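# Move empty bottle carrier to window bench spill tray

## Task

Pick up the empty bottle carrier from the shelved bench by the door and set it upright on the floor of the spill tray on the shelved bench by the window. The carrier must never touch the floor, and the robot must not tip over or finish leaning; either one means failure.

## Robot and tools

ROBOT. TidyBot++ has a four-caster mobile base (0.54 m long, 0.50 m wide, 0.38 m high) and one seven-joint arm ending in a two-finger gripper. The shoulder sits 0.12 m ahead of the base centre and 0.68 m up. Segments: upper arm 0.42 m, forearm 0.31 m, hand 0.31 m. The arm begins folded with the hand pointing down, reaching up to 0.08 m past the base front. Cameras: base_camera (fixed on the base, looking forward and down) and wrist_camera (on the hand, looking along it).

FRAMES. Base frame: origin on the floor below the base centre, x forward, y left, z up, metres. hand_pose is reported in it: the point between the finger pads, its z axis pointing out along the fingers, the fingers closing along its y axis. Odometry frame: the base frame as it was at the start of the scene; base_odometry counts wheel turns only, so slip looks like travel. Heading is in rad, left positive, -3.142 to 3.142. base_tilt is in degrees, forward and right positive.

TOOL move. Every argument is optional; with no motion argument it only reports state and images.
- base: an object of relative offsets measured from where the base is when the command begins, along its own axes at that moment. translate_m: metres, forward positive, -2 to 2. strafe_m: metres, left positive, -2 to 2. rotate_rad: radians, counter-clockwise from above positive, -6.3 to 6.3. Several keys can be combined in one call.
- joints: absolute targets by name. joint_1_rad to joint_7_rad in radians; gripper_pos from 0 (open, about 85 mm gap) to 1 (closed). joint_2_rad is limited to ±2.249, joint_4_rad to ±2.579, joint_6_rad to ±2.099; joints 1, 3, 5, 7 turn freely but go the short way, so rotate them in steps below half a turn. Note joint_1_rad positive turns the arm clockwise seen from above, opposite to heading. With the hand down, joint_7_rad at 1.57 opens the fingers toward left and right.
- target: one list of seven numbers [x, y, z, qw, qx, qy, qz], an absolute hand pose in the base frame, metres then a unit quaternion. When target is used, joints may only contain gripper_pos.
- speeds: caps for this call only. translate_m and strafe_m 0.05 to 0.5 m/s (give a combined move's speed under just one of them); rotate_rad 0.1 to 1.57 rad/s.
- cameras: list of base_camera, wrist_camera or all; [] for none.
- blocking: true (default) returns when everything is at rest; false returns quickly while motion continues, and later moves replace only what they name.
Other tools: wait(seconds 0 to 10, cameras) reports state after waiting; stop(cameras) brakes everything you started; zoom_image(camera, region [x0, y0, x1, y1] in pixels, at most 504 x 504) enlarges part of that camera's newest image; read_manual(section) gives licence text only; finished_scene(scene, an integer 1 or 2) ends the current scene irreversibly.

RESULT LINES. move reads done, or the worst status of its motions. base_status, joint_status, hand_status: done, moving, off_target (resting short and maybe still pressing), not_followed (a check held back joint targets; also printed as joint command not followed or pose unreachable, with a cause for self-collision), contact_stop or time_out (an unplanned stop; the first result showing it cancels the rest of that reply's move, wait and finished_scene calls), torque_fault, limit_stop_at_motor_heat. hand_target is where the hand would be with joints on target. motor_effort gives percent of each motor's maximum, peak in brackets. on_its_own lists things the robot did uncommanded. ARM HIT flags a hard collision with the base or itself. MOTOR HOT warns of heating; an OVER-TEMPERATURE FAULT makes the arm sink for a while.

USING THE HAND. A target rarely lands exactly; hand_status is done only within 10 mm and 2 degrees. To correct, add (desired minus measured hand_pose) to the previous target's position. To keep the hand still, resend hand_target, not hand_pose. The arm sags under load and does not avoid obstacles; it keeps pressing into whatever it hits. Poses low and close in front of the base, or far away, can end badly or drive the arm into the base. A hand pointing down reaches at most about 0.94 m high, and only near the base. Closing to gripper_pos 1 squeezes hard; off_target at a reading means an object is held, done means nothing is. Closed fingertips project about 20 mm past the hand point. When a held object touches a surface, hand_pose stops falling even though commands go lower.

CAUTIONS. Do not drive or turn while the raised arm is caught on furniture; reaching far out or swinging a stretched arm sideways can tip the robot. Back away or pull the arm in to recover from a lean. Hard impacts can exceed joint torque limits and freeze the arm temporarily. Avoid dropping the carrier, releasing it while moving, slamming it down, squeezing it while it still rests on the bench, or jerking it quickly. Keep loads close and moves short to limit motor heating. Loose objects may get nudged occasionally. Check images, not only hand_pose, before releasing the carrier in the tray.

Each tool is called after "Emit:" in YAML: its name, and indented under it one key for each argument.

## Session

Emit:
move:
  joints: {"joint_1_rad":0,"joint_2_rad":-0.38,"joint_3_rad":3.14,"joint_4_rad":-2.1,"joint_5_rad":0,"joint_6_rad":0.25,"joint_7_rad":1.57}

Scene clock: 2.13 s.
move: done
base_odometry: x=+0.000 y=+0.000 heading=+0.000
base_tilt: forward=-0.1 right=-0.2
base_status: not commanded
joint_positions: joint_1_rad=-0.007 joint_2_rad=-0.364 joint_3_rad=+3.154 joint_4_rad=-2.106 joint_5_rad=-0.016 joint_6_rad=+0.190 joint_7_rad=+1.573 gripper_pos=+0.000
joint_status: all done
motor_effort: joint_1_rad=+0(2) joint_2_rad=-9(9) joint_3_rad=+0(1) joint_4_rad=+22(23) joint_5_rad=+0(2) joint_6_rad=+9(9) joint_7_rad=+0(2)
hand_pose: x=+0.5904 y=-0.0031 z=+1.0275 quat_wxyz=(-0.004, +0.700, -0.009, +0.714) (m; base frame)
hand_target: x=+0.5835 y=+0.0023 z=+1.0571 quat_wxyz=(-0.001, +0.671, +0.000, +0.742) (m; base frame)
hand_status: not commanded
pictures: base_camera, wrist_camera
camera_calibration:
wrist_camera: T_world_to_cam=[[0.0159732, -0.999156, 0.0378425, -0.051817], [-0.0196352, -0.0381535, -0.999079, 1.08687], [0.99968, 0.0152154, -0.0202281, -0.428188], [0, 0, 0, 1]] pos_world=[0.450219, -0.00379047, 1.07916]

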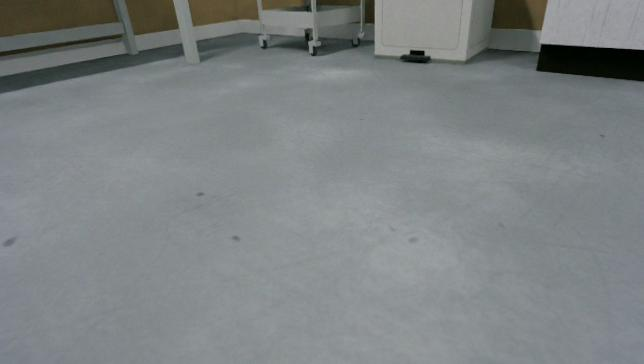

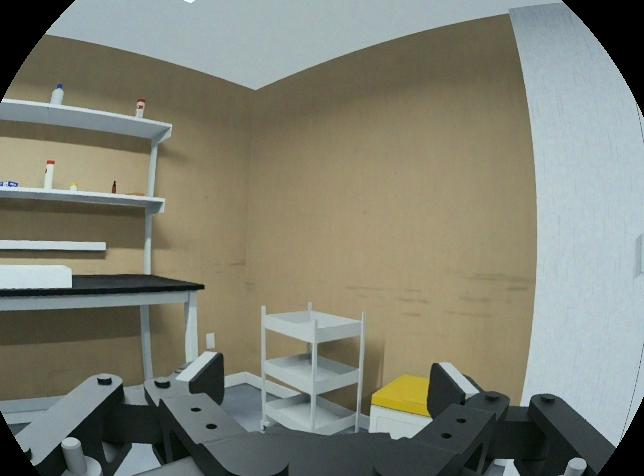

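Emit:
move:
  base: {"rotate_rad":0.8}

Emit:
zoom_image:
  camera: "wrist_camera"
  region: [150, 130, 500, 400]

Emit:
move:
  base: {"rotate_rad":-3.1}

Emit:
zoom_image:
  camera: "wrist_camera"
  region: [150, 130, 500, 400]

Scene clock: 4.13 s.
move: done
base_odometry: x=+0.000 y=+0.000 heading=+0.800
base_tilt: forward=-0.1 right=-0.2
base_status: done
joint_positions: joint_1_rad=-0.006 joint_2_rad=-0.364 joint_3_rad=+3.142 joint_4_rad=-2.106 joint_5_rad=-0.016 joint_6_rad=+0.192 joint_7_rad=+1.573 gripper_pos=+0.000
joint_status: not commanded
motor_effort: joint_1_rad=+1(2) joint_2_rad=-9(10) joint_3_rad=+0(2) joint_4_rad=+23(23) joint_5_rad=+1(1) joint_6_rad=+9(10) joint_7_rad=-1(1)
hand_pose: x=+0.5902 y=+0.0033 z=+1.0283 quat_wxyz=(-0.006, +0.699, -0.004, +0.715) (m; base frame)
hand_target: x=+0.5835 y=+0.0023 z=+1.0571 quat_wxyz=(-0.001, +0.671, +0.000, +0.742) (m; base frame)
hand_status: not commanded
pictures: base_camera, wrist_camera
camera_calibration:
wrist_camera: T_world_to_cam=[[0.0262013, -0.998768, 0.0421332, -0.0559518], [-0.0166357, -0.0425775, -0.998955, 1.08598], [0.999518, 0.025473, -0.0177308, -0.430618], [0, 0, 0, 1]] pos_world=[0.449943, 0.00132449, 1.07957]

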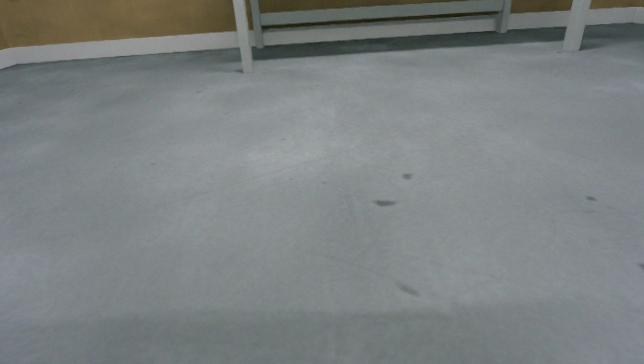

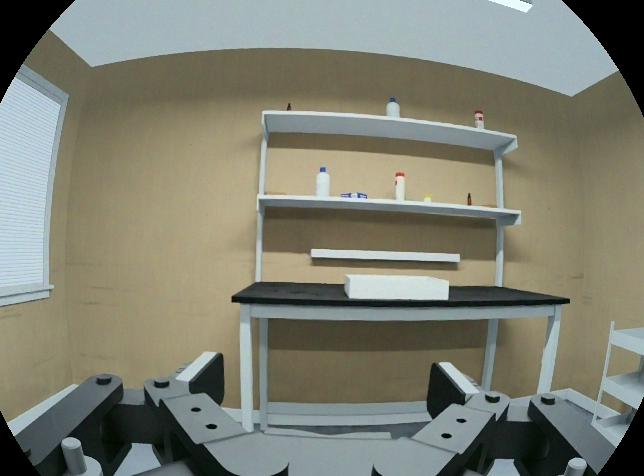

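Scaled by 1.440.

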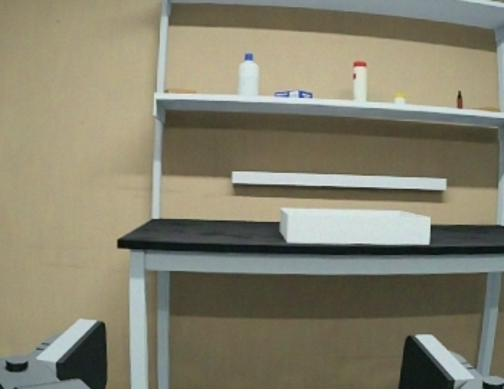

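Scene clock: 7.63 s.
move: done
base_odometry: x=+0.000 y=+0.000 heading=-2.300
base_tilt: forward=+0.0 right=-0.2
base_status: done
joint_positions: joint_1_rad=-0.004 joint_2_rad=-0.364 joint_3_rad=+3.140 joint_4_rad=-2.106 joint_5_rad=-0.016 joint_6_rad=+0.193 joint_7_rad=+1.573 gripper_pos=+0.000
joint_status: not commanded
motor_effort: joint_1_rad=+0(2) joint_2_rad=-9(11) joint_3_rad=+0(2) joint_4_rad=+23(23) joint_5_rad=+0(1) joint_6_rad=+9(10) joint_7_rad=+0(1)
hand_pose: x=+0.5902 y=+0.0033 z=+1.0284 quat_wxyz=(-0.006, +0.699, -0.004, +0.715) (m; base frame)
hand_target: x=+0.5835 y=+0.0023 z=+1.0571 quat_wxyz=(-0.001, +0.671, +0.000, +0.742) (m; base frame)
hand_status: not commanded
pictures: base_camera, wrist_camera
camera_calibration:
wrist_camera: T_world_to_cam=[[0.025698, -0.998753, 0.0427935, -0.0563405], [-0.0161057, -0.0432157, -0.998936, 1.08581], [0.99954, 0.0249814, -0.0171962, -0.431153], [0, 0, 0, 1]] pos_world=[0.44989, 0.00142461, 1.07965]

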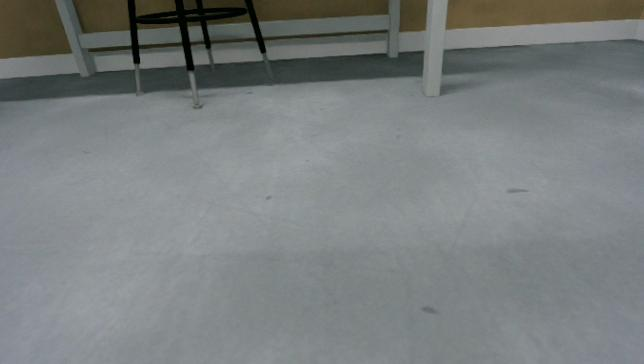

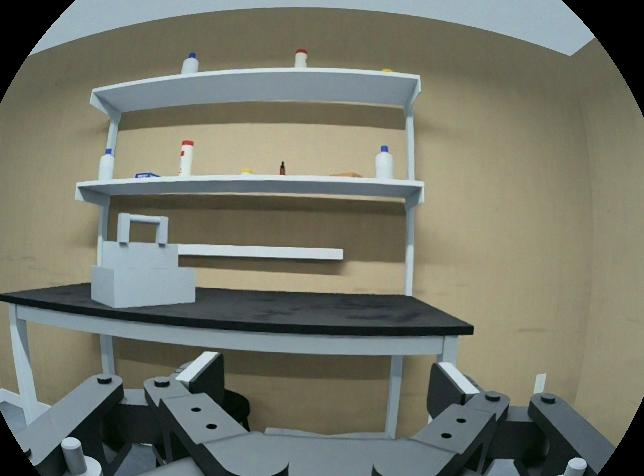

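Scaled by 1.440.

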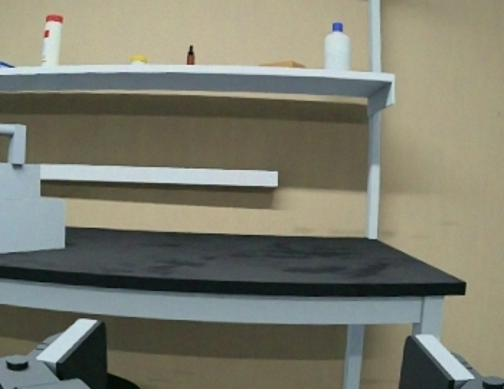

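Emit:
move:
  base: {"translate_m":0.93,"strafe_m":-0.27,"rotate_rad":0.94}
  target: [0.62, 0.018, 1.157, -0.5008, 0.519, -0.4993, 0.4808]
  joints: {"gripper_pos":0.3}

Emit:
zoom_image:
  camera: "wrist_camera"
  region: [220, 100, 570, 440]

Scene clock: 12.60 s.
move: off_target
base_odometry: x=-0.821 y=-0.514 heading=-1.360
base_tilt: forward=-0.1 right=-0.2
base_status: done
joint_positions: joint_1_rad=+0.346 joint_2_rad=-0.286 joint_3_rad=+2.920 joint_4_rad=-1.587 joint_5_rad=-0.493 joint_6_rad=-0.282 joint_7_rad=+0.532 gripper_pos=+0.300
joint_status: all done
motor_effort: joint_1_rad=+0(2) joint_2_rad=-10(13) joint_3_rad=+2(4) joint_4_rad=+22(24) joint_5_rad=-1(1) joint_6_rad=+8(10) joint_7_rad=+0(1)
hand_pose: x=+0.6178 y=+0.0066 z=+1.1681 quat_wxyz=(-0.471, +0.527, -0.468, +0.530) (m; base frame)
hand_target: x=+0.6200 y=+0.0180 z=+1.1570 quat_wxyz=(-0.501, +0.519, -0.499, +0.481) (m; base frame)
hand_status: off_target (0.016 m and 7.6 deg from the pose sent, 0.133 m and 89.4 deg at the start)
pictures: base_camera, wrist_camera
camera_calibration:
wrist_camera: T_world_to_cam=[[0.0291518, -0.172863, -0.984514, 1.13267], [-0.0364936, 0.984092, -0.17387, 0.26802], [0.998909, 0.0409971, 0.0223797, -0.502314], [0, 0, 0, 1]] pos_world=[0.478527, -0.0473654, 1.17297]

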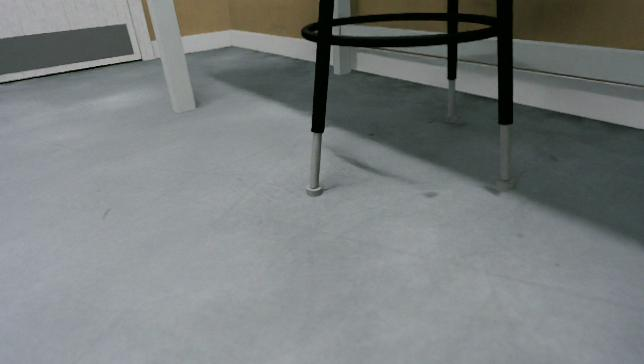

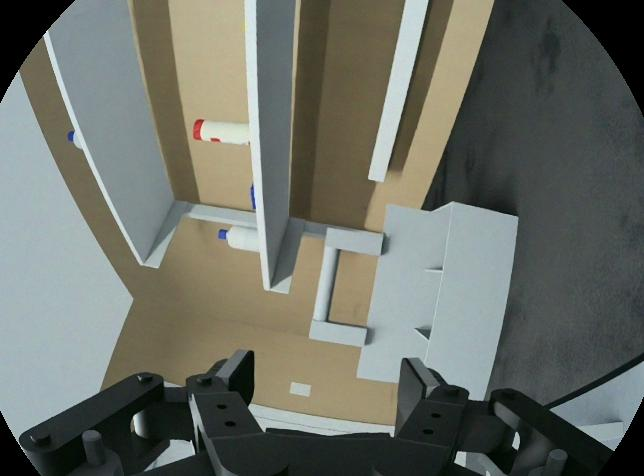

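Scaled by 1.440.

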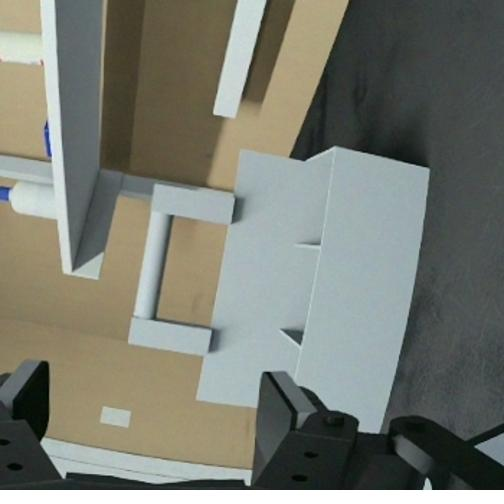

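Emit:
move:
  base: {"translate_m":0.13}
  target: [0.77, 0.026, 1.16, -0.5424, 0.5104, -0.504, 0.4374]
  cameras: ["wrist_camera"]

Emit:
zoom_image:
  camera: "wrist_camera"
  region: [220, 50, 644, 440]

Scene clock: 16.53 s.
move: off_target
base_odometry: x=-0.794 y=-0.641 heading=-1.360
base_tilt: forward=+0.0 right=-0.2
base_status: done
joint_positions: joint_1_rad=-0.056 joint_2_rad=+0.080 joint_3_rad=+3.242 joint_4_rad=-1.287 joint_5_rad=-0.510 joint_6_rad=-0.282 joint_7_rad=+0.508 gripper_pos=+0.300
joint_status: not commanded
motor_effort: joint_1_rad=-1(2) joint_2_rad=-26(30) joint_3_rad=+0(2) joint_4_rad=+23(25) joint_5_rad=-1(2) joint_6_rad=+8(9) joint_7_rad=-1(1)
hand_pose: x=+0.7708 y=+0.0187 z=+1.1517 quat_wxyz=(-0.507, +0.538, -0.482, +0.471) (m; base frame)
hand_target: x=+0.7700 y=+0.0260 z=+1.1600 quat_wxyz=(-0.542, +0.510, -0.504, +0.437) (m; base frame)
hand_status: off_target (0.011 m and 6.9 deg from the pose sent, 0.154 m and 14.2 deg at the start)
pictures: wrist_camera
camera_calibration:
wrist_camera: T_world_to_cam=[[-0.012575, -0.0743255, -0.997155, 1.1591], [-0.132676, 0.98854, -0.0720102, 0.21558], [0.99108, 0.131393, -0.0222921, -0.599559], [0, 0, 0, 1]] pos_world=[0.637389, -0.0481807, 1.15796]

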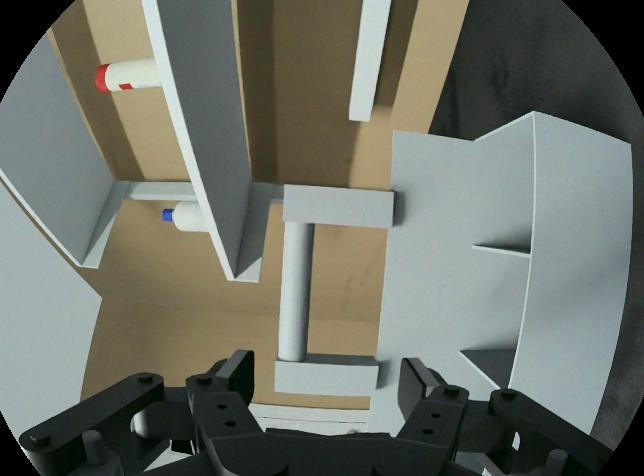

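Scaled by 1.189.

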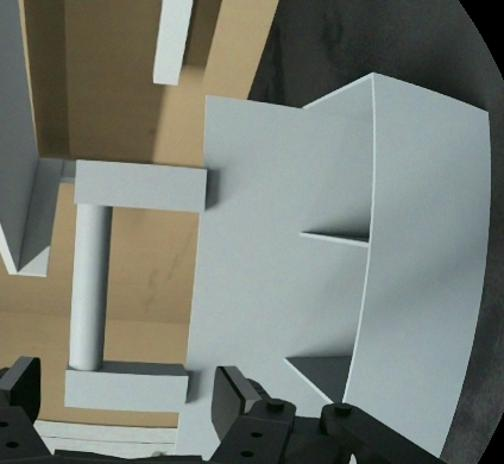

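Emit:
move:
  target: [0.77, 0.026, 1.175, -0.558, 0.4857, -0.5068, 0.4427]
  cameras: ["wrist_camera"]

Emit:
zoom_image:
  camera: "wrist_camera"
  region: [220, 50, 644, 440]

Scene clock: 18.23 s.
move: off_target
base_odometry: x=-0.794 y=-0.641 heading=-1.360
base_tilt: forward=+0.0 right=-0.2
base_status: not commanded
joint_positions: joint_1_rad=-0.100 joint_2_rad=+0.080 joint_3_rad=+3.273 joint_4_rad=-1.285 joint_5_rad=-0.510 joint_6_rad=-0.270 joint_7_rad=+0.432 gripper_pos=+0.300
joint_status: not commanded
motor_effort: joint_1_rad=+0(2) joint_2_rad=-25(26) joint_3_rad=+0(1) joint_4_rad=+23(23) joint_5_rad=+0(2) joint_6_rad=+8(9) joint_7_rad=+0(1)
hand_pose: x=+0.7710 y=+0.0265 z=+1.1562 quat_wxyz=(-0.529, +0.519, -0.497, +0.453) (m; base frame)
hand_target: x=+0.7700 y=+0.0260 z=+1.1750 quat_wxyz=(-0.558, +0.486, -0.507, +0.443) (m; base frame)
hand_status: off_target (0.019 m and 5.3 deg from the pose sent, 0.024 m and 9.4 deg at the start)
pictures: wrist_camera
camera_calibration:
wrist_camera: T_world_to_cam=[[-0.00707146, -0.0000062863, -0.999975, 1.16122], [-0.136823, 0.990595, 0.000961338, 0.126937], [0.99057, 0.136827, -0.00700581, -0.618088], [0, 0, 0, 1]] pos_world=[0.637839, -0.041165, 1.15673]

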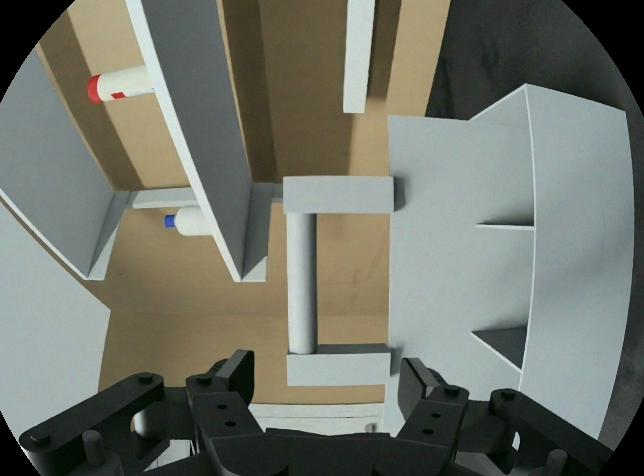

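Scaled by 1.189.

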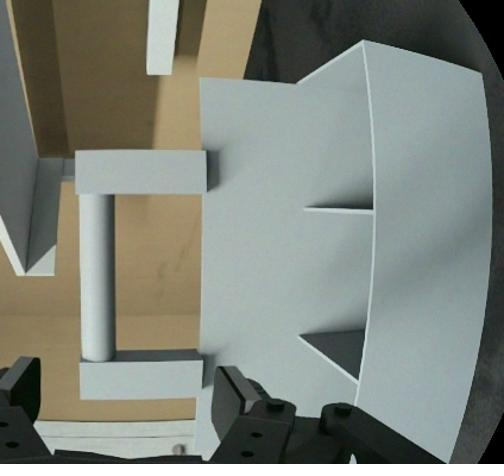

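Emit:
move:
  target: [0.77, 0.019, 1.188, -0.5565, 0.4737, -0.5085, 0.456]
  cameras: []

Emit:
move:
  base: {"translate_m":0.09}
  speeds: {"translate_m":0.2}

Scene clock: 19.87 s.
move: off_target
base_odometry: x=-0.794 y=-0.641 heading=-1.360
base_tilt: forward=+0.0 right=-0.2
base_status: not commanded
joint_positions: joint_1_rad=-0.164 joint_2_rad=+0.080 joint_3_rad=+3.340 joint_4_rad=-1.260 joint_5_rad=-0.470 joint_6_rad=-0.270 joint_7_rad=+0.318 gripper_pos=+0.300
joint_status: not commanded
motor_effort: joint_1_rad=+0(1) joint_2_rad=-25(26) joint_3_rad=+0(0) joint_4_rad=+22(23) joint_5_rad=+0(2) joint_6_rad=+8(9) joint_7_rad=-1(1)
hand_pose: x=+0.7702 y=+0.0252 z=+1.1703 quat_wxyz=(-0.547, +0.494, -0.512, +0.442) (m; base frame)
hand_target: x=+0.7700 y=+0.0190 z=+1.1880 quat_wxyz=(-0.556, +0.474, -0.508, +0.456) (m; base frame)
hand_status: off_target (0.019 m and 3.0 deg from the pose sent, 0.033 m and 6.2 deg at the start)
pictures: none
No camera images: "cameras" was empty.

Scene clock: 21.07 s.
move: done
base_odometry: x=-0.775 y=-0.729 heading=-1.360
base_tilt: forward=+0.0 right=-0.2
base_status: done
joint_positions: joint_1_rad=-0.165 joint_2_rad=+0.085 joint_3_rad=+3.340 joint_4_rad=-1.258 joint_5_rad=-0.470 joint_6_rad=-0.270 joint_7_rad=+0.318 gripper_pos=+0.300
joint_status: not commanded
motor_effort: joint_1_rad=+0(1) joint_2_rad=-25(29) joint_3_rad=+0(1) joint_4_rad=+23(23) joint_5_rad=-1(2) joint_6_rad=+8(9) joint_7_rad=+0(1)
hand_pose: x=+0.7724 y=+0.0256 z=+1.1680 quat_wxyz=(-0.546, +0.495, -0.512, +0.442) (m; base frame)
hand_target: x=+0.7700 y=+0.0190 z=+1.1880 quat_wxyz=(-0.556, +0.474, -0.508, +0.456) (m; base frame)
hand_status: not commanded
pictures: base_camera, wrist_camera
camera_calibration:
wrist_camera: T_world_to_cam=[[0.00368295, 0.0676036, -0.997705, 1.16029], [-0.124527, 0.989977, 0.0666203, 0.0418266], [0.992209, 0.123996, 0.0120645, -0.642478], [0, 0, 0, 1]] pos_world=[0.638408, -0.0401825, 1.16259]

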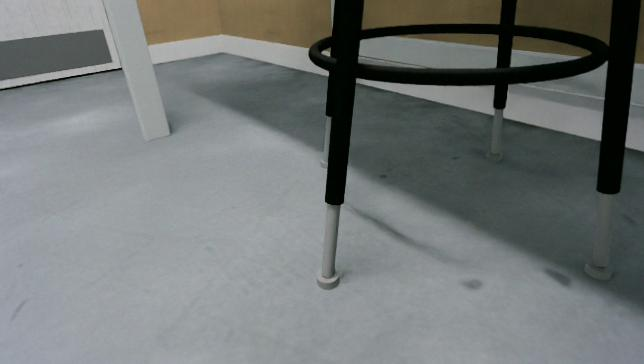

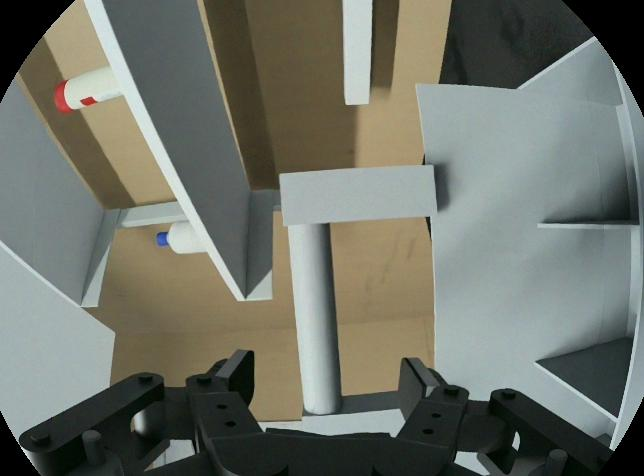

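Emit:
move:
  joints: {"joint_7_rad":0.47}
  cameras: ["wrist_camera"]

Scene clock: 22.23 s.
move: done
base_odometry: x=-0.775 y=-0.729 heading=-1.360
base_tilt: forward=+0.0 right=-0.2
base_status: not commanded
joint_positions: joint_1_rad=-0.165 joint_2_rad=+0.085 joint_3_rad=+3.340 joint_4_rad=-1.258 joint_5_rad=-0.470 joint_6_rad=-0.270 joint_7_rad=+0.460 gripper_pos=+0.300
joint_status: all done
motor_effort: joint_1_rad=+0(1) joint_2_rad=-25(26) joint_3_rad=+0(0) joint_4_rad=+23(23) joint_5_rad=-1(1) joint_6_rad=+8(9) joint_7_rad=+0(1)
hand_pose: x=+0.7724 y=+0.0256 z=+1.1680 quat_wxyz=(-0.513, +0.530, -0.476, +0.479) (m; base frame)
hand_target: x=+0.7700 y=+0.0190 z=+1.1880 quat_wxyz=(-0.506, +0.523, -0.457, +0.511) (m; base frame)
hand_status: not commanded
pictures: wrist_camera
camera_calibration:
wrist_camera: T_world_to_cam=[[0.0161466, -0.0739106, -0.997134, 1.15362], [-0.126512, 0.989098, -0.0753635, 0.209218], [0.991834, 0.127366, 0.00662006, -0.635915], [0, 0, 0, 1]] pos_world=[0.638564, -0.0406782, 1.17029]

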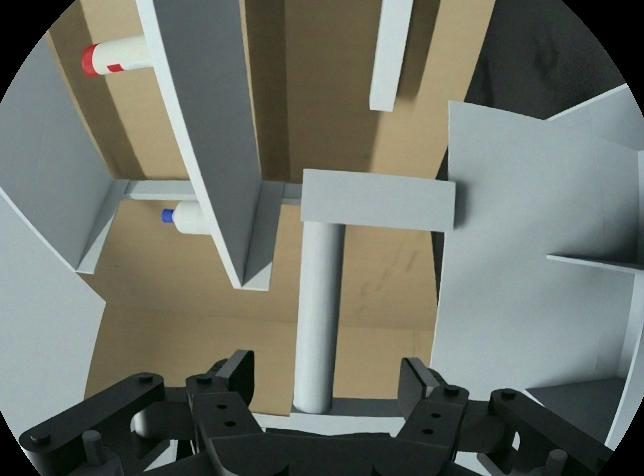

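Emit:
move:
  joints: {"joint_7_rad":0.415}
  base: {"translate_m":0.062}
  speeds: {"translate_m":0.15}
  cameras: ["wrist_camera"]

Scene clock: 23.47 s.
move: done
base_odometry: x=-0.762 y=-0.790 heading=-1.360
base_tilt: forward=+0.0 right=-0.2
base_status: done
joint_positions: joint_1_rad=-0.165 joint_2_rad=+0.084 joint_3_rad=+3.340 joint_4_rad=-1.258 joint_5_rad=-0.470 joint_6_rad=-0.270 joint_7_rad=+0.427 gripper_pos=+0.300
joint_status: all done
motor_effort: joint_1_rad=+0(2) joint_2_rad=-26(29) joint_3_rad=+0(1) joint_4_rad=+22(23) joint_5_rad=-1(2) joint_6_rad=+8(9) joint_7_rad=+0(1)
hand_pose: x=+0.7723 y=+0.0256 z=+1.1684 quat_wxyz=(-0.521, +0.522, -0.484, +0.471) (m; base frame)
hand_target: x=+0.7700 y=+0.0190 z=+1.1880 quat_wxyz=(-0.520, +0.511, -0.471, +0.497) (m; base frame)
hand_status: not commanded
pictures: wrist_camera
camera_calibration:
wrist_camera: T_world_to_cam=[[0.0139706, -0.0411786, -0.999054, 1.15717], [-0.12616, 0.991094, -0.0426147, 0.170664], [0.991912, 0.126636, 0.00865107, -0.638211], [0, 0, 0, 1]] pos_world=[0.638414, -0.0406738, 1.16886]

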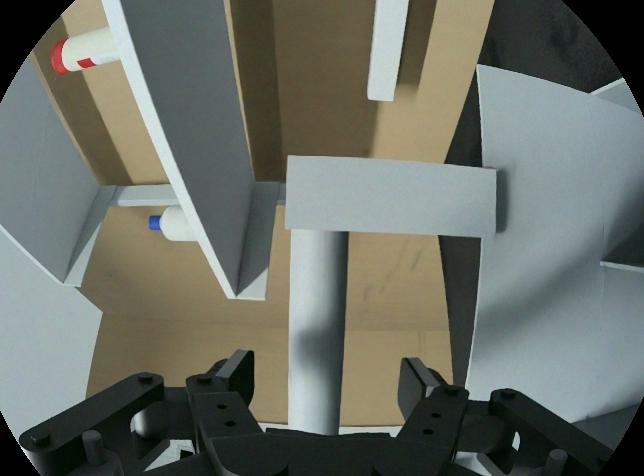

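Emit:
move:
  base: {"translate_m":0.026}
  speeds: {"translate_m":0.1}
  cameras: ["wrist_camera"]

Emit:
move:
  joints: {"gripper_pos":0.65}
  cameras: ["wrist_camera"]

Scene clock: 24.93 s.
move: done
base_odometry: x=-0.757 y=-0.816 heading=-1.360
base_tilt: forward=+0.0 right=-0.2
base_status: done
joint_positions: joint_1_rad=-0.165 joint_2_rad=+0.087 joint_3_rad=+3.340 joint_4_rad=-1.258 joint_5_rad=-0.470 joint_6_rad=-0.270 joint_7_rad=+0.427 gripper_pos=+0.300
joint_status: not commanded
motor_effort: joint_1_rad=+0(1) joint_2_rad=-26(30) joint_3_rad=+0(1) joint_4_rad=+23(24) joint_5_rad=-1(2) joint_6_rad=+8(9) joint_7_rad=+0(1)
hand_pose: x=+0.7736 y=+0.0258 z=+1.1668 quat_wxyz=(-0.520, +0.523, -0.485, +0.470) (m; base frame)
hand_target: x=+0.7700 y=+0.0190 z=+1.1880 quat_wxyz=(-0.520, +0.511, -0.471, +0.497) (m; base frame)
hand_status: not commanded
pictures: wrist_camera
camera_calibration:
wrist_camera: T_world_to_cam=[[0.0115438, -0.0416647, -0.999065, 1.15745], [-0.12624, 0.991076, -0.0427902, 0.170815], [0.991933, 0.126616, 0.00618102, -0.636666], [0, 0, 0, 1]] pos_world=[0.639732, -0.0404536, 1.16761]

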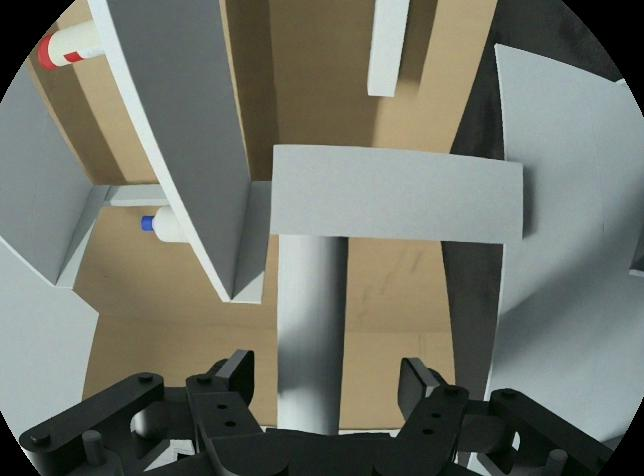

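Scene clock: 25.67 s.
move: done
base_odometry: x=-0.757 y=-0.816 heading=-1.360
base_tilt: forward=+0.0 right=-0.2
base_status: not commanded
joint_positions: joint_1_rad=-0.165 joint_2_rad=+0.087 joint_3_rad=+3.340 joint_4_rad=-1.253 joint_5_rad=-0.470 joint_6_rad=-0.268 joint_7_rad=+0.427 gripper_pos=+0.650
joint_status: all done
motor_effort: joint_1_rad=+0(1) joint_2_rad=-26(26) joint_3_rad=+0(0) joint_4_rad=+23(23) joint_5_rad=-1(2) joint_6_rad=+9(9) joint_7_rad=+0(1)
hand_pose: x=+0.7731 y=+0.0257 z=+1.1706 quat_wxyz=(-0.522, +0.521, -0.483, +0.472) (m; base frame)
hand_target: x=+0.7700 y=+0.0190 z=+1.1880 quat_wxyz=(-0.520, +0.511, -0.471, +0.497) (m; base frame)
hand_status: not commanded
pictures: wrist_camera
camera_calibration:
wrist_camera: T_world_to_cam=[[0.0182235, -0.0416407, -0.998966, 1.15588], [-0.125423, 0.991145, -0.0436026, 0.171367], [0.991936, 0.126088, 0.0128394, -0.643926], [0, 0, 0, 1]] pos_world=[0.639163, -0.0405269, 1.17042]

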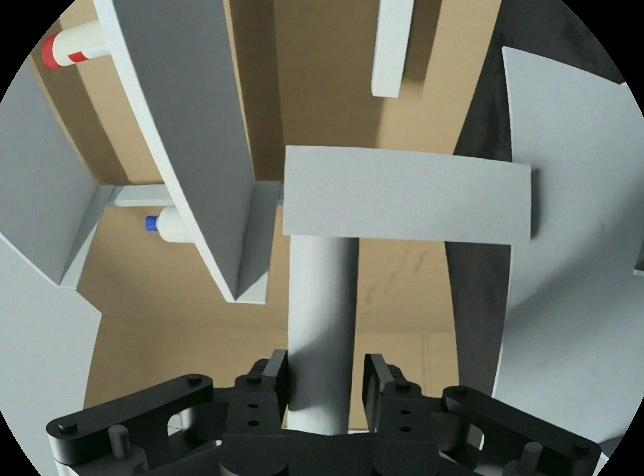

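Emit:
move:
  joints: {"gripper_pos":0.85}
  cameras: []

Emit:
move:
  joints: {"gripper_pos":0.92,"joint_4_rad":-1.08,"joint_6_rad":-0.42}
  cameras: ["wrist_camera"]

Scene clock: 26.80 s.
move: off_target
base_odometry: x=-0.757 y=-0.816 heading=-1.360
base_tilt: forward=+0.0 right=-0.2
base_status: not commanded
joint_positions: joint_1_rad=-0.166 joint_2_rad=+0.086 joint_3_rad=+3.340 joint_4_rad=-1.250 joint_5_rad=-0.470 joint_6_rad=-0.266 joint_7_rad=+0.427 gripper_pos=+0.757
joint_status: gripper_pos off_target (ended at +0.757, target +0.850)
motor_effort: joint_1_rad=+0(2) joint_2_rad=-26(29) joint_3_rad=+0(1) joint_4_rad=+23(25) joint_5_rad=-2(2) joint_6_rad=+9(11) joint_7_rad=-1(1)
hand_pose: x=+0.7727 y=+0.0258 z=+1.1733 quat_wxyz=(-0.523, +0.519, -0.482, +0.474) (m; base frame)
hand_target: x=+0.7700 y=+0.0190 z=+1.1880 quat_wxyz=(-0.520, +0.511, -0.471, +0.497) (m; base frame)
hand_status: not commanded
pictures: none
No camera images: "cameras" was empty.

Scene clock: 28.13 s.
move: off_target
base_odometry: x=-0.757 y=-0.816 heading=-1.360
base_tilt: forward=+0.0 right=-0.2
base_status: not commanded
joint_positions: joint_1_rad=-0.166 joint_2_rad=+0.099 joint_3_rad=+3.341 joint_4_rad=-1.107 joint_5_rad=-0.470 joint_6_rad=-0.379 joint_7_rad=+0.427 gripper_pos=+0.757
joint_status: gripper_pos off_target (ended at +0.757, target +0.920); the others done
motor_effort: joint_1_rad=+1(2) joint_2_rad=-30(32) joint_3_rad=+0(0) joint_4_rad=+25(28) joint_5_rad=-2(2) joint_6_rad=+12(12) joint_7_rad=+0(1)
hand_pose: x=+0.7639 y=+0.0434 z=+1.2199 quat_wxyz=(-0.536, +0.529, -0.457, +0.472) (m; base frame)
hand_target: x=+0.7507 y=+0.0439 z=+1.2344 quat_wxyz=(-0.530, +0.537, -0.448, +0.480) (m; base frame)
hand_status: not commanded
pictures: wrist_camera
camera_calibration:
wrist_camera: T_world_to_cam=[[0.0542047, -0.0581541, -0.996835, 1.17669], [-0.172047, 0.982828, -0.0666923, 0.218993], [0.983596, 0.175118, 0.0432687, -0.670583], [0, 0, 0, 1]] pos_world=[0.633477, -0.0293722, 1.21659]

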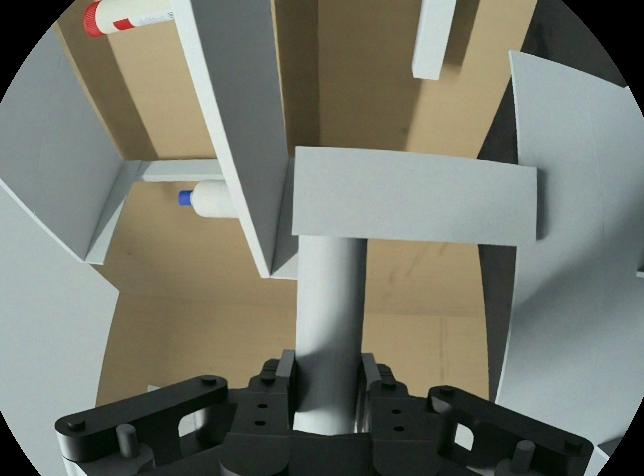

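Emit:
move:
  base: {"translate_m":-0.5}
  speeds: {"translate_m":0.35}
  cameras: ["wrist_camera"]

Scene clock: 32.20 s.
move: done
base_odometry: x=-0.862 y=-0.327 heading=-1.360
base_tilt: forward=+0.0 right=-0.2
base_status: done
joint_positions: joint_1_rad=-0.169 joint_2_rad=+0.104 joint_3_rad=+3.344 joint_4_rad=-1.107 joint_5_rad=-0.470 joint_6_rad=-0.383 joint_7_rad=+0.427 gripper_pos=+0.757
joint_status: not commanded
motor_effort: joint_1_rad=+0(2) joint_2_rad=-30(35) joint_3_rad=+0(2) joint_4_rad=+25(27) joint_5_rad=-2(2) joint_6_rad=+11(12) joint_7_rad=+0(1)
hand_pose: x=+0.7664 y=+0.0446 z=+1.2160 quat_wxyz=(-0.535, +0.532, -0.458, +0.470) (m; base frame)
hand_target: x=+0.7507 y=+0.0439 z=+1.2344 quat_wxyz=(-0.530, +0.537, -0.448, +0.480) (m; base frame)
hand_status: not commanded
pictures: wrist_camera
camera_calibration:
wrist_camera: T_world_to_cam=[[0.0466705, -0.0596033, -0.997131, 1.17894], [-0.174287, 0.982421, -0.0668815, 0.219944], [0.983588, 0.176909, 0.035462, -0.663601], [0, 0, 0, 1]] pos_world=[0.636021, -0.0284119, 1.2138]

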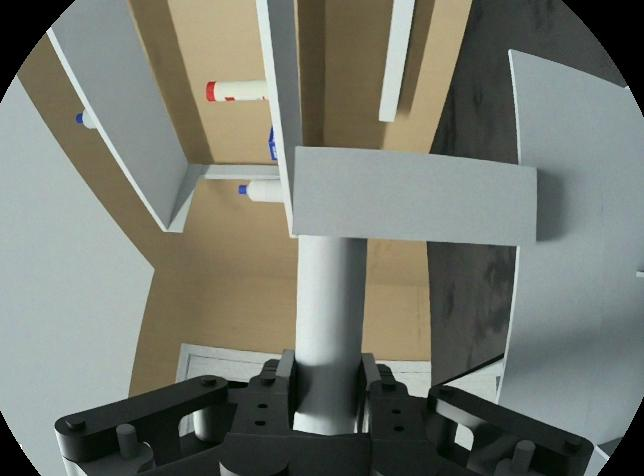

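Emit:
move:
  base: {"translate_m":-0.195,"strafe_m":1.765,"rotate_rad":2.29}
  speeds: {"rotate_rad":0.7}
  blocking: false
  cameras: []

Emit:
wait:
  seconds: 1.0
  cameras: []

Emit:
move:
  target: [0.62, 0.0, 1.28, -0.5093, 0.5108, -0.4908, 0.4896]

Emit:
zoom_image:
  camera: "wrist_camera"
  region: [320, 60, 540, 440]

Scene clock: 33.50 s.
move: moving
base_odometry: x=-0.797 y=-0.305 heading=-1.163
base_tilt: forward=-0.1 right=-0.2
base_status: translate_m moving; strafe_m moving; rotate_rad moving
joint_positions: joint_1_rad=-0.160 joint_2_rad=+0.104 joint_3_rad=+3.365 joint_4_rad=-1.107 joint_5_rad=-0.470 joint_6_rad=-0.383 joint_7_rad=+0.427 gripper_pos=+0.757
joint_status: not commanded
motor_effort: joint_1_rad=-2(6) joint_2_rad=-30(30) joint_3_rad=-2(5) joint_4_rad=+25(26) joint_5_rad=-2(4) joint_6_rad=+11(11) joint_7_rad=-1(1)
hand_pose: x=+0.7675 y=+0.0261 z=+1.2161 quat_wxyz=(-0.527, +0.525, -0.466, +0.479) (m; base frame)
hand_target: x=+0.7507 y=+0.0439 z=+1.2344 quat_wxyz=(-0.530, +0.537, -0.448, +0.480) (m; base frame)
hand_status: not commanded
pictures: none
No camera images: "cameras" was empty.

Scene clock: 34.50 s.
earlier move: moving
base_odometry: x=-0.375 y=-0.165 heading=-0.512
base_tilt: forward=+0.0 right=-0.2
base_status: translate_m moving; strafe_m moving; rotate_rad moving
joint_positions: joint_1_rad=-0.170 joint_2_rad=+0.104 joint_3_rad=+3.358 joint_4_rad=-1.107 joint_5_rad=-0.470 joint_6_rad=-0.383 joint_7_rad=+0.427 gripper_pos=+0.757
joint_status: not commanded
motor_effort: joint_1_rad=+0(6) joint_2_rad=-31(32) joint_3_rad=+0(5) joint_4_rad=+26(27) joint_5_rad=-2(4) joint_6_rad=+11(12) joint_7_rad=+0(1)
hand_pose: x=+0.7669 y=+0.0370 z=+1.2160 quat_wxyz=(-0.531, +0.529, -0.461, +0.474) (m; base frame)
hand_target: x=+0.7507 y=+0.0439 z=+1.2344 quat_wxyz=(-0.530, +0.537, -0.448, +0.480) (m; base frame)
hand_status: not commanded
wait: 1.00 s; no rest
pictures: none
No camera images: "cameras" was empty.

Scene clock: 37.93 s.
move: off_target
base_odometry: x=+0.823 y=+0.233 heading=+0.931
base_tilt: forward=+0.0 right=-0.2
base_status: done
joint_positions: joint_1_rad=+0.215 joint_2_rad=-0.130 joint_3_rad=+3.042 joint_4_rad=-1.108 joint_5_rad=-0.330 joint_6_rad=-0.601 joint_7_rad=+0.258 gripper_pos=+0.757
joint_status: not commanded
motor_effort: joint_1_rad=+0(2) joint_2_rad=-18(33) joint_3_rad=+0(2) joint_4_rad=+24(27) joint_5_rad=-2(3) joint_6_rad=+12(13) joint_7_rad=-1(1)
hand_pose: x=+0.6347 y=+0.0066 z=+1.2786 quat_wxyz=(-0.521, +0.513, -0.479, +0.486) (m; base frame)
hand_target: x=+0.6200 y=+0.0000 z=+1.2800 quat_wxyz=(-0.509, +0.511, -0.491, +0.489) (m; base frame)
hand_status: off_target (0.016 m and 1.9 deg from the pose sent, 0.164 m and 5.0 deg at the start)
pictures: base_camera, wrist_camera
camera_calibration:
wrist_camera: T_world_to_cam=[[0.0412366, -0.0516308, -0.997815, 1.24952], [-0.105903, 0.992812, -0.0557486, 0.180736], [0.993521, 0.107971, 0.0354723, -0.535478], [0, 0, 0, 1]] pos_world=[0.499623, -0.0571079, 1.27586]

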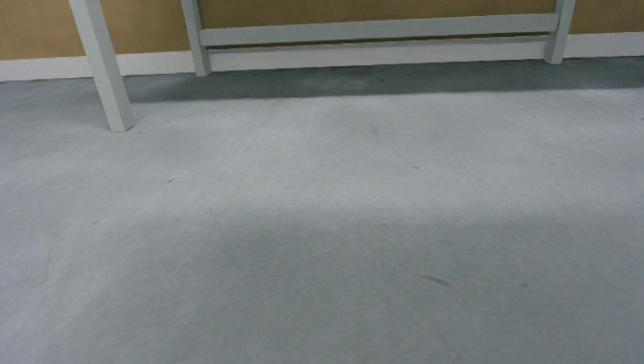

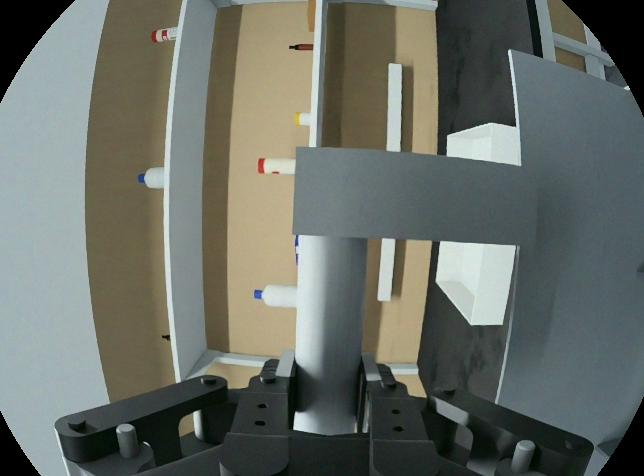

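Scaled by 1.326.

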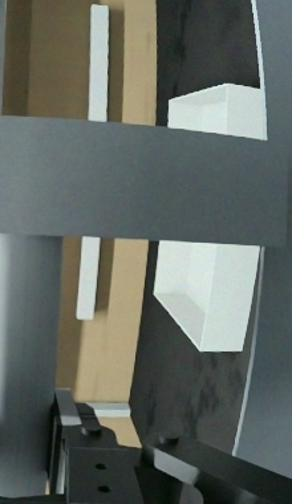

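Emit:
move:
  base: {"translate_m":0.317,"strafe_m":0.0815,"rotate_rad":-0.16}

Emit:
zoom_image:
  camera: "wrist_camera"
  region: [320, 60, 540, 440]

Scene clock: 41.23 s.
move: done
base_odometry: x=+0.947 y=+0.536 heading=+0.770
base_tilt: forward=+0.0 right=-0.2
base_status: done
joint_positions: joint_1_rad=+0.225 joint_2_rad=-0.130 joint_3_rad=+3.040 joint_4_rad=-1.109 joint_5_rad=-0.321 joint_6_rad=-0.604 joint_7_rad=+0.257 gripper_pos=+0.757
joint_status: not commanded
motor_effort: joint_1_rad=+0(3) joint_2_rad=-18(22) joint_3_rad=+0(3) joint_4_rad=+23(25) joint_5_rad=-2(3) joint_6_rad=+12(12) joint_7_rad=+0(1)
hand_pose: x=+0.6349 y=+0.0007 z=+1.2768 quat_wxyz=(-0.514, +0.513, -0.483, +0.490) (m; base frame)
hand_target: x=+0.6200 y=+0.0000 z=+1.2800 quat_wxyz=(-0.509, +0.511, -0.491, +0.489) (m; base frame)
hand_status: not commanded
pictures: base_camera, wrist_camera
camera_calibration:
wrist_camera: T_world_to_cam=[[0.0359557, -0.0588018, -0.997622, 1.25057], [-0.0926565, 0.993771, -0.0619143, 0.186048], [0.995049, 0.0946624, 0.0302834, -0.529252], [0, 0, 0, 1]] pos_world=[0.498905, -0.0612529, 1.27514]

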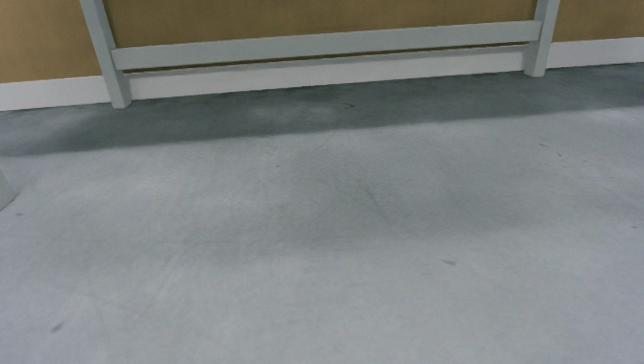

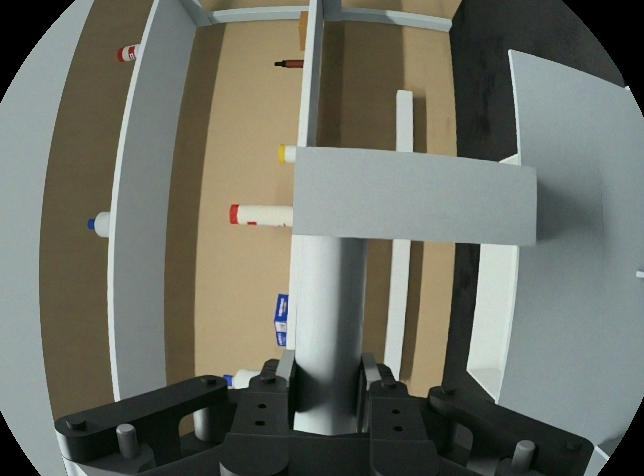

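Scaled by 1.326.

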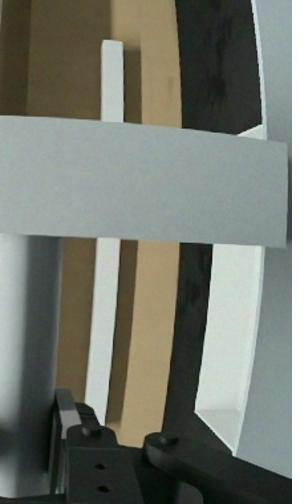

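Emit:
move:
  base: {"translate_m":0.415,"strafe_m":0.015}
  speeds: {"translate_m":0.3}

Emit:
zoom_image:
  camera: "wrist_camera"
  region: [400, 0, 644, 440]

Scene clock: 45.23 s.
move: done
base_odometry: x=+1.235 y=+0.836 heading=+0.770
base_tilt: forward=+0.0 right=-0.2
base_status: done
joint_positions: joint_1_rad=+0.225 joint_2_rad=-0.132 joint_3_rad=+3.040 joint_4_rad=-1.110 joint_5_rad=-0.321 joint_6_rad=-0.605 joint_7_rad=+0.257 gripper_pos=+0.757
joint_status: not commanded
motor_effort: joint_1_rad=-1(1) joint_2_rad=-17(23) joint_3_rad=+1(1) joint_4_rad=+23(25) joint_5_rad=-2(2) joint_6_rad=+12(13) joint_7_rad=+0(1)
hand_pose: x=+0.6341 y=+0.0009 z=+1.2768 quat_wxyz=(-0.514, +0.513, -0.482, +0.489) (m; base frame)
hand_target: x=+0.6200 y=+0.0000 z=+1.2800 quat_wxyz=(-0.509, +0.511, -0.491, +0.489) (m; base frame)
hand_status: not commanded
pictures: base_camera, wrist_camera
camera_calibration:
wrist_camera: T_world_to_cam=[[0.035725, -0.0590277, -0.997617, 1.25075], [-0.0928858, 0.993737, -0.0621244, 0.186134], [0.995036, 0.0948838, 0.0300185, -0.528161], [0, 0, 0, 1]] pos_world=[0.498145, -0.0610247, 1.27519]

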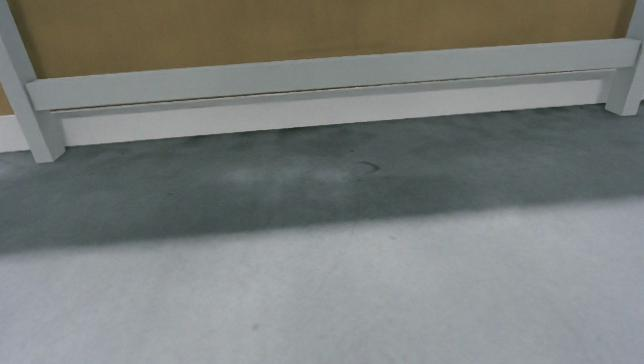

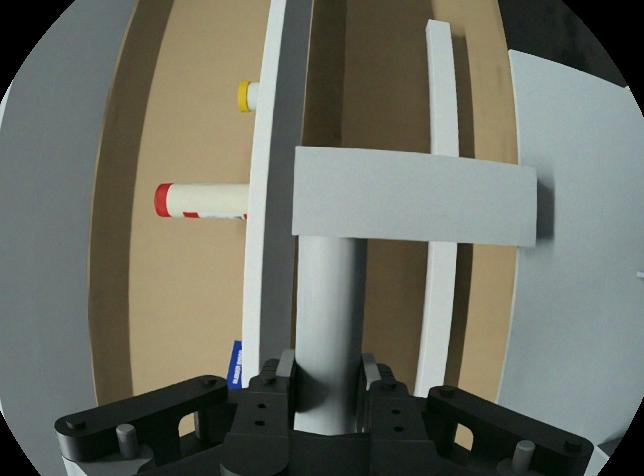

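Scaled by 1.145.

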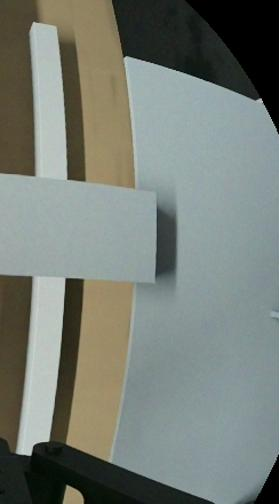

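Emit:
move:
  target: [0.615, -0.01, 1.24, -0.5094, 0.4961, -0.4909, 0.5049]
  cameras: ["wrist_camera"]

Scene clock: 47.40 s.
move: off_target
base_odometry: x=+1.235 y=+0.836 heading=+0.770
base_tilt: forward=+0.0 right=-0.2
base_status: not commanded
joint_positions: joint_1_rad=+0.315 joint_2_rad=-0.192 joint_3_rad=+3.002 joint_4_rad=-1.341 joint_5_rad=-0.364 joint_6_rad=-0.543 joint_7_rad=+0.300 gripper_pos=+0.757
joint_status: not commanded
motor_effort: joint_1_rad=+1(1) joint_2_rad=-16(18) joint_3_rad=+1(1) joint_4_rad=+25(26) joint_5_rad=-2(3) joint_6_rad=+12(12) joint_7_rad=+0(1)
hand_pose: x=+0.6342 y=-0.0192 z=+1.1931 quat_wxyz=(-0.478, +0.523, -0.524, +0.473) (m; base frame)
hand_target: x=+0.6150 y=-0.0100 z=+1.2400 quat_wxyz=(-0.509, +0.496, -0.491, +0.505) (m; base frame)
hand_status: off_target (0.052 m and 7.1 deg from the pose sent, 0.043 m and 2.8 deg at the start)
pictures: wrist_camera
camera_calibration:
wrist_camera: T_world_to_cam=[[-0.0714145, -0.0496875, -0.996208, 1.23243], [-0.0482169, 0.997763, -0.0463085, 0.153818], [0.996281, 0.044727, -0.0736505, -0.401948], [0, 0, 0, 1]] pos_world=[0.495883, -0.07426, 1.20528]

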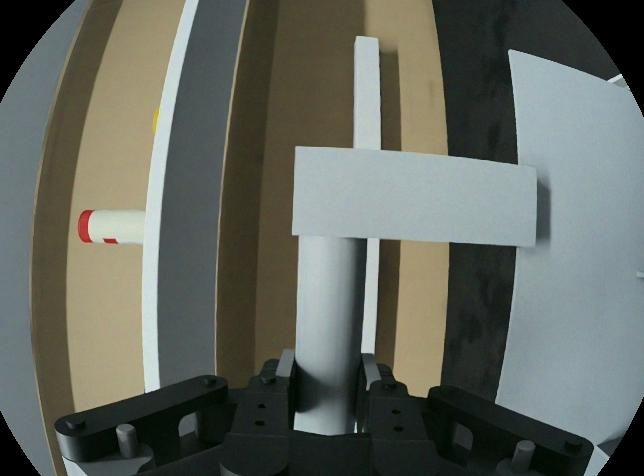

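Emit:
move:
  joints: {"joint_6_rad":-0.42}
  cameras: ["wrist_camera"]

Scene clock: 48.23 s.
move: done
base_odometry: x=+1.235 y=+0.836 heading=+0.770
base_tilt: forward=+0.0 right=-0.2
base_status: not commanded
joint_positions: joint_1_rad=+0.316 joint_2_rad=-0.193 joint_3_rad=+3.000 joint_4_rad=-1.343 joint_5_rad=-0.364 joint_6_rad=-0.488 joint_7_rad=+0.300 gripper_pos=+0.757
joint_status: all done
motor_effort: joint_1_rad=+1(1) joint_2_rad=-17(17) joint_3_rad=+1(1) joint_4_rad=+25(27) joint_5_rad=-1(2) joint_6_rad=+12(13) joint_7_rad=-1(1)
hand_pose: x=+0.6349 y=-0.0237 z=+1.2086 quat_wxyz=(-0.487, +0.507, -0.515, +0.490) (m; base frame)
hand_target: x=+0.6143 y=-0.0150 z=+1.2536 quat_wxyz=(-0.516, +0.480, -0.483, +0.519) (m; base frame)
hand_status: not commanded
pictures: wrist_camera
camera_calibration:
wrist_camera: T_world_to_cam=[[-0.021236, -0.0506273, -0.998492, 1.21864], [-0.0299617, 0.998301, -0.0499804, 0.151906], [0.999325, 0.0288551, -0.0227168, -0.465092], [0, 0, 0, 1]] pos_world=[0.495209, -0.0765311, 1.21382]

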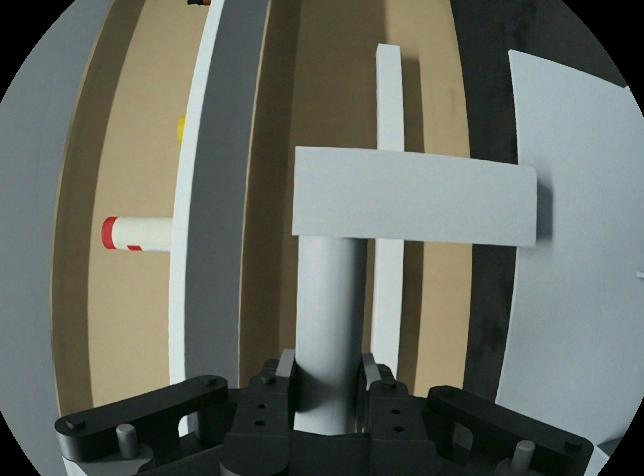

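Emit:
move:
  joints: {"joint_1_rad":0.275,"joint_4_rad":-1.405,"joint_6_rad":-0.31}
  cameras: ["wrist_camera"]

Scene clock: 49.83 s.
move: done
base_odometry: x=+1.235 y=+0.836 heading=+0.770
base_tilt: forward=+0.0 right=-0.2
base_status: not commanded
joint_positions: joint_1_rad=+0.285 joint_2_rad=-0.196 joint_3_rad=+2.997 joint_4_rad=-1.411 joint_5_rad=-0.365 joint_6_rad=-0.385 joint_7_rad=+0.300 gripper_pos=+0.757
joint_status: all done
motor_effort: joint_1_rad=+0(1) joint_2_rad=-17(18) joint_3_rad=+1(2) joint_4_rad=+26(27) joint_5_rad=-2(2) joint_6_rad=+12(13) joint_7_rad=+0(1)
hand_pose: x=+0.6425 y=-0.0173 z=+1.1996 quat_wxyz=(-0.498, +0.497, -0.508, +0.496) (m; base frame)
hand_target: x=+0.6227 y=-0.0029 z=+1.2446 quat_wxyz=(-0.531, +0.471, -0.475, +0.520) (m; base frame)
hand_status: not commanded
pictures: wrist_camera
camera_calibration:
wrist_camera: T_world_to_cam=[[0.0122549, -0.0421341, -0.999037, 1.1894], [-0.0294996, 0.998662, -0.0424802, 0.136017], [0.99949, 0.0299917, 0.0109955, -0.513658], [0, 0, 0, 1]] pos_world=[0.502832, -0.0703151, 1.19968]

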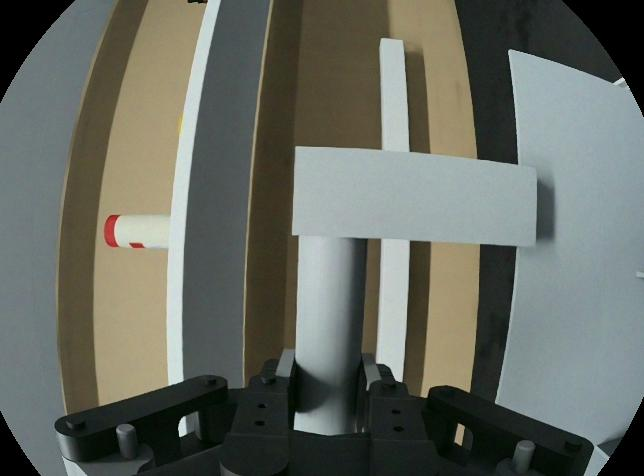

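Emit:
move:
  base: {"translate_m":-0.012,"rotate_rad":0.03}
  joints: {"joint_4_rad":-1.47,"joint_6_rad":-0.245}
  cameras: ["wrist_camera"]

Scene clock: 51.23 s.
move: done
base_odometry: x=+1.226 y=+0.828 heading=+0.800
base_tilt: forward=-0.1 right=-0.2
base_status: done
joint_positions: joint_1_rad=+0.280 joint_2_rad=-0.213 joint_3_rad=+2.991 joint_4_rad=-1.474 joint_5_rad=-0.368 joint_6_rad=-0.322 joint_7_rad=+0.300 gripper_pos=+0.757
joint_status: all done
motor_effort: joint_1_rad=-1(3) joint_2_rad=-16(23) joint_3_rad=+1(4) joint_4_rad=+26(27) joint_5_rad=-1(2) joint_6_rad=+12(13) joint_7_rad=+0(1)
hand_pose: x=+0.6406 y=-0.0161 z=+1.1885 quat_wxyz=(-0.500, +0.490, -0.508, +0.501) (m; base frame)
hand_target: x=+0.6299 y=-0.0128 z=+1.2243 quat_wxyz=(-0.526, +0.463, -0.484, +0.524) (m; base frame)
hand_status: not commanded
pictures: wrist_camera
camera_calibration:
wrist_camera: T_world_to_cam=[[0.0253594, -0.0379937, -0.998956, 1.16997], [-0.0197201, 0.999064, -0.0384984, 0.123293], [0.999484, 0.0206758, 0.0245864, -0.527963], [0, 0, 0, 1]] pos_world=[0.500452, -0.0678103, 1.18647]

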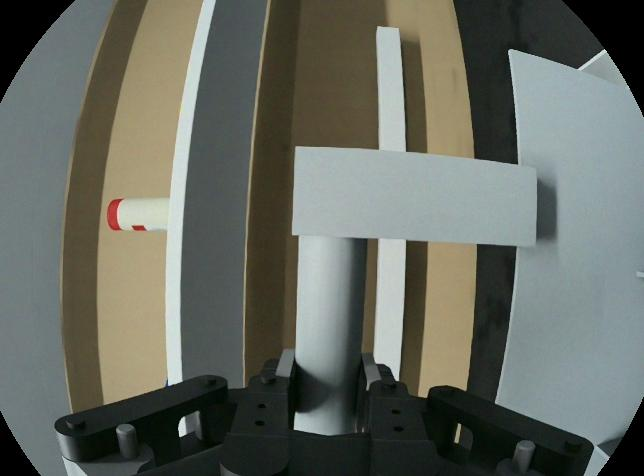

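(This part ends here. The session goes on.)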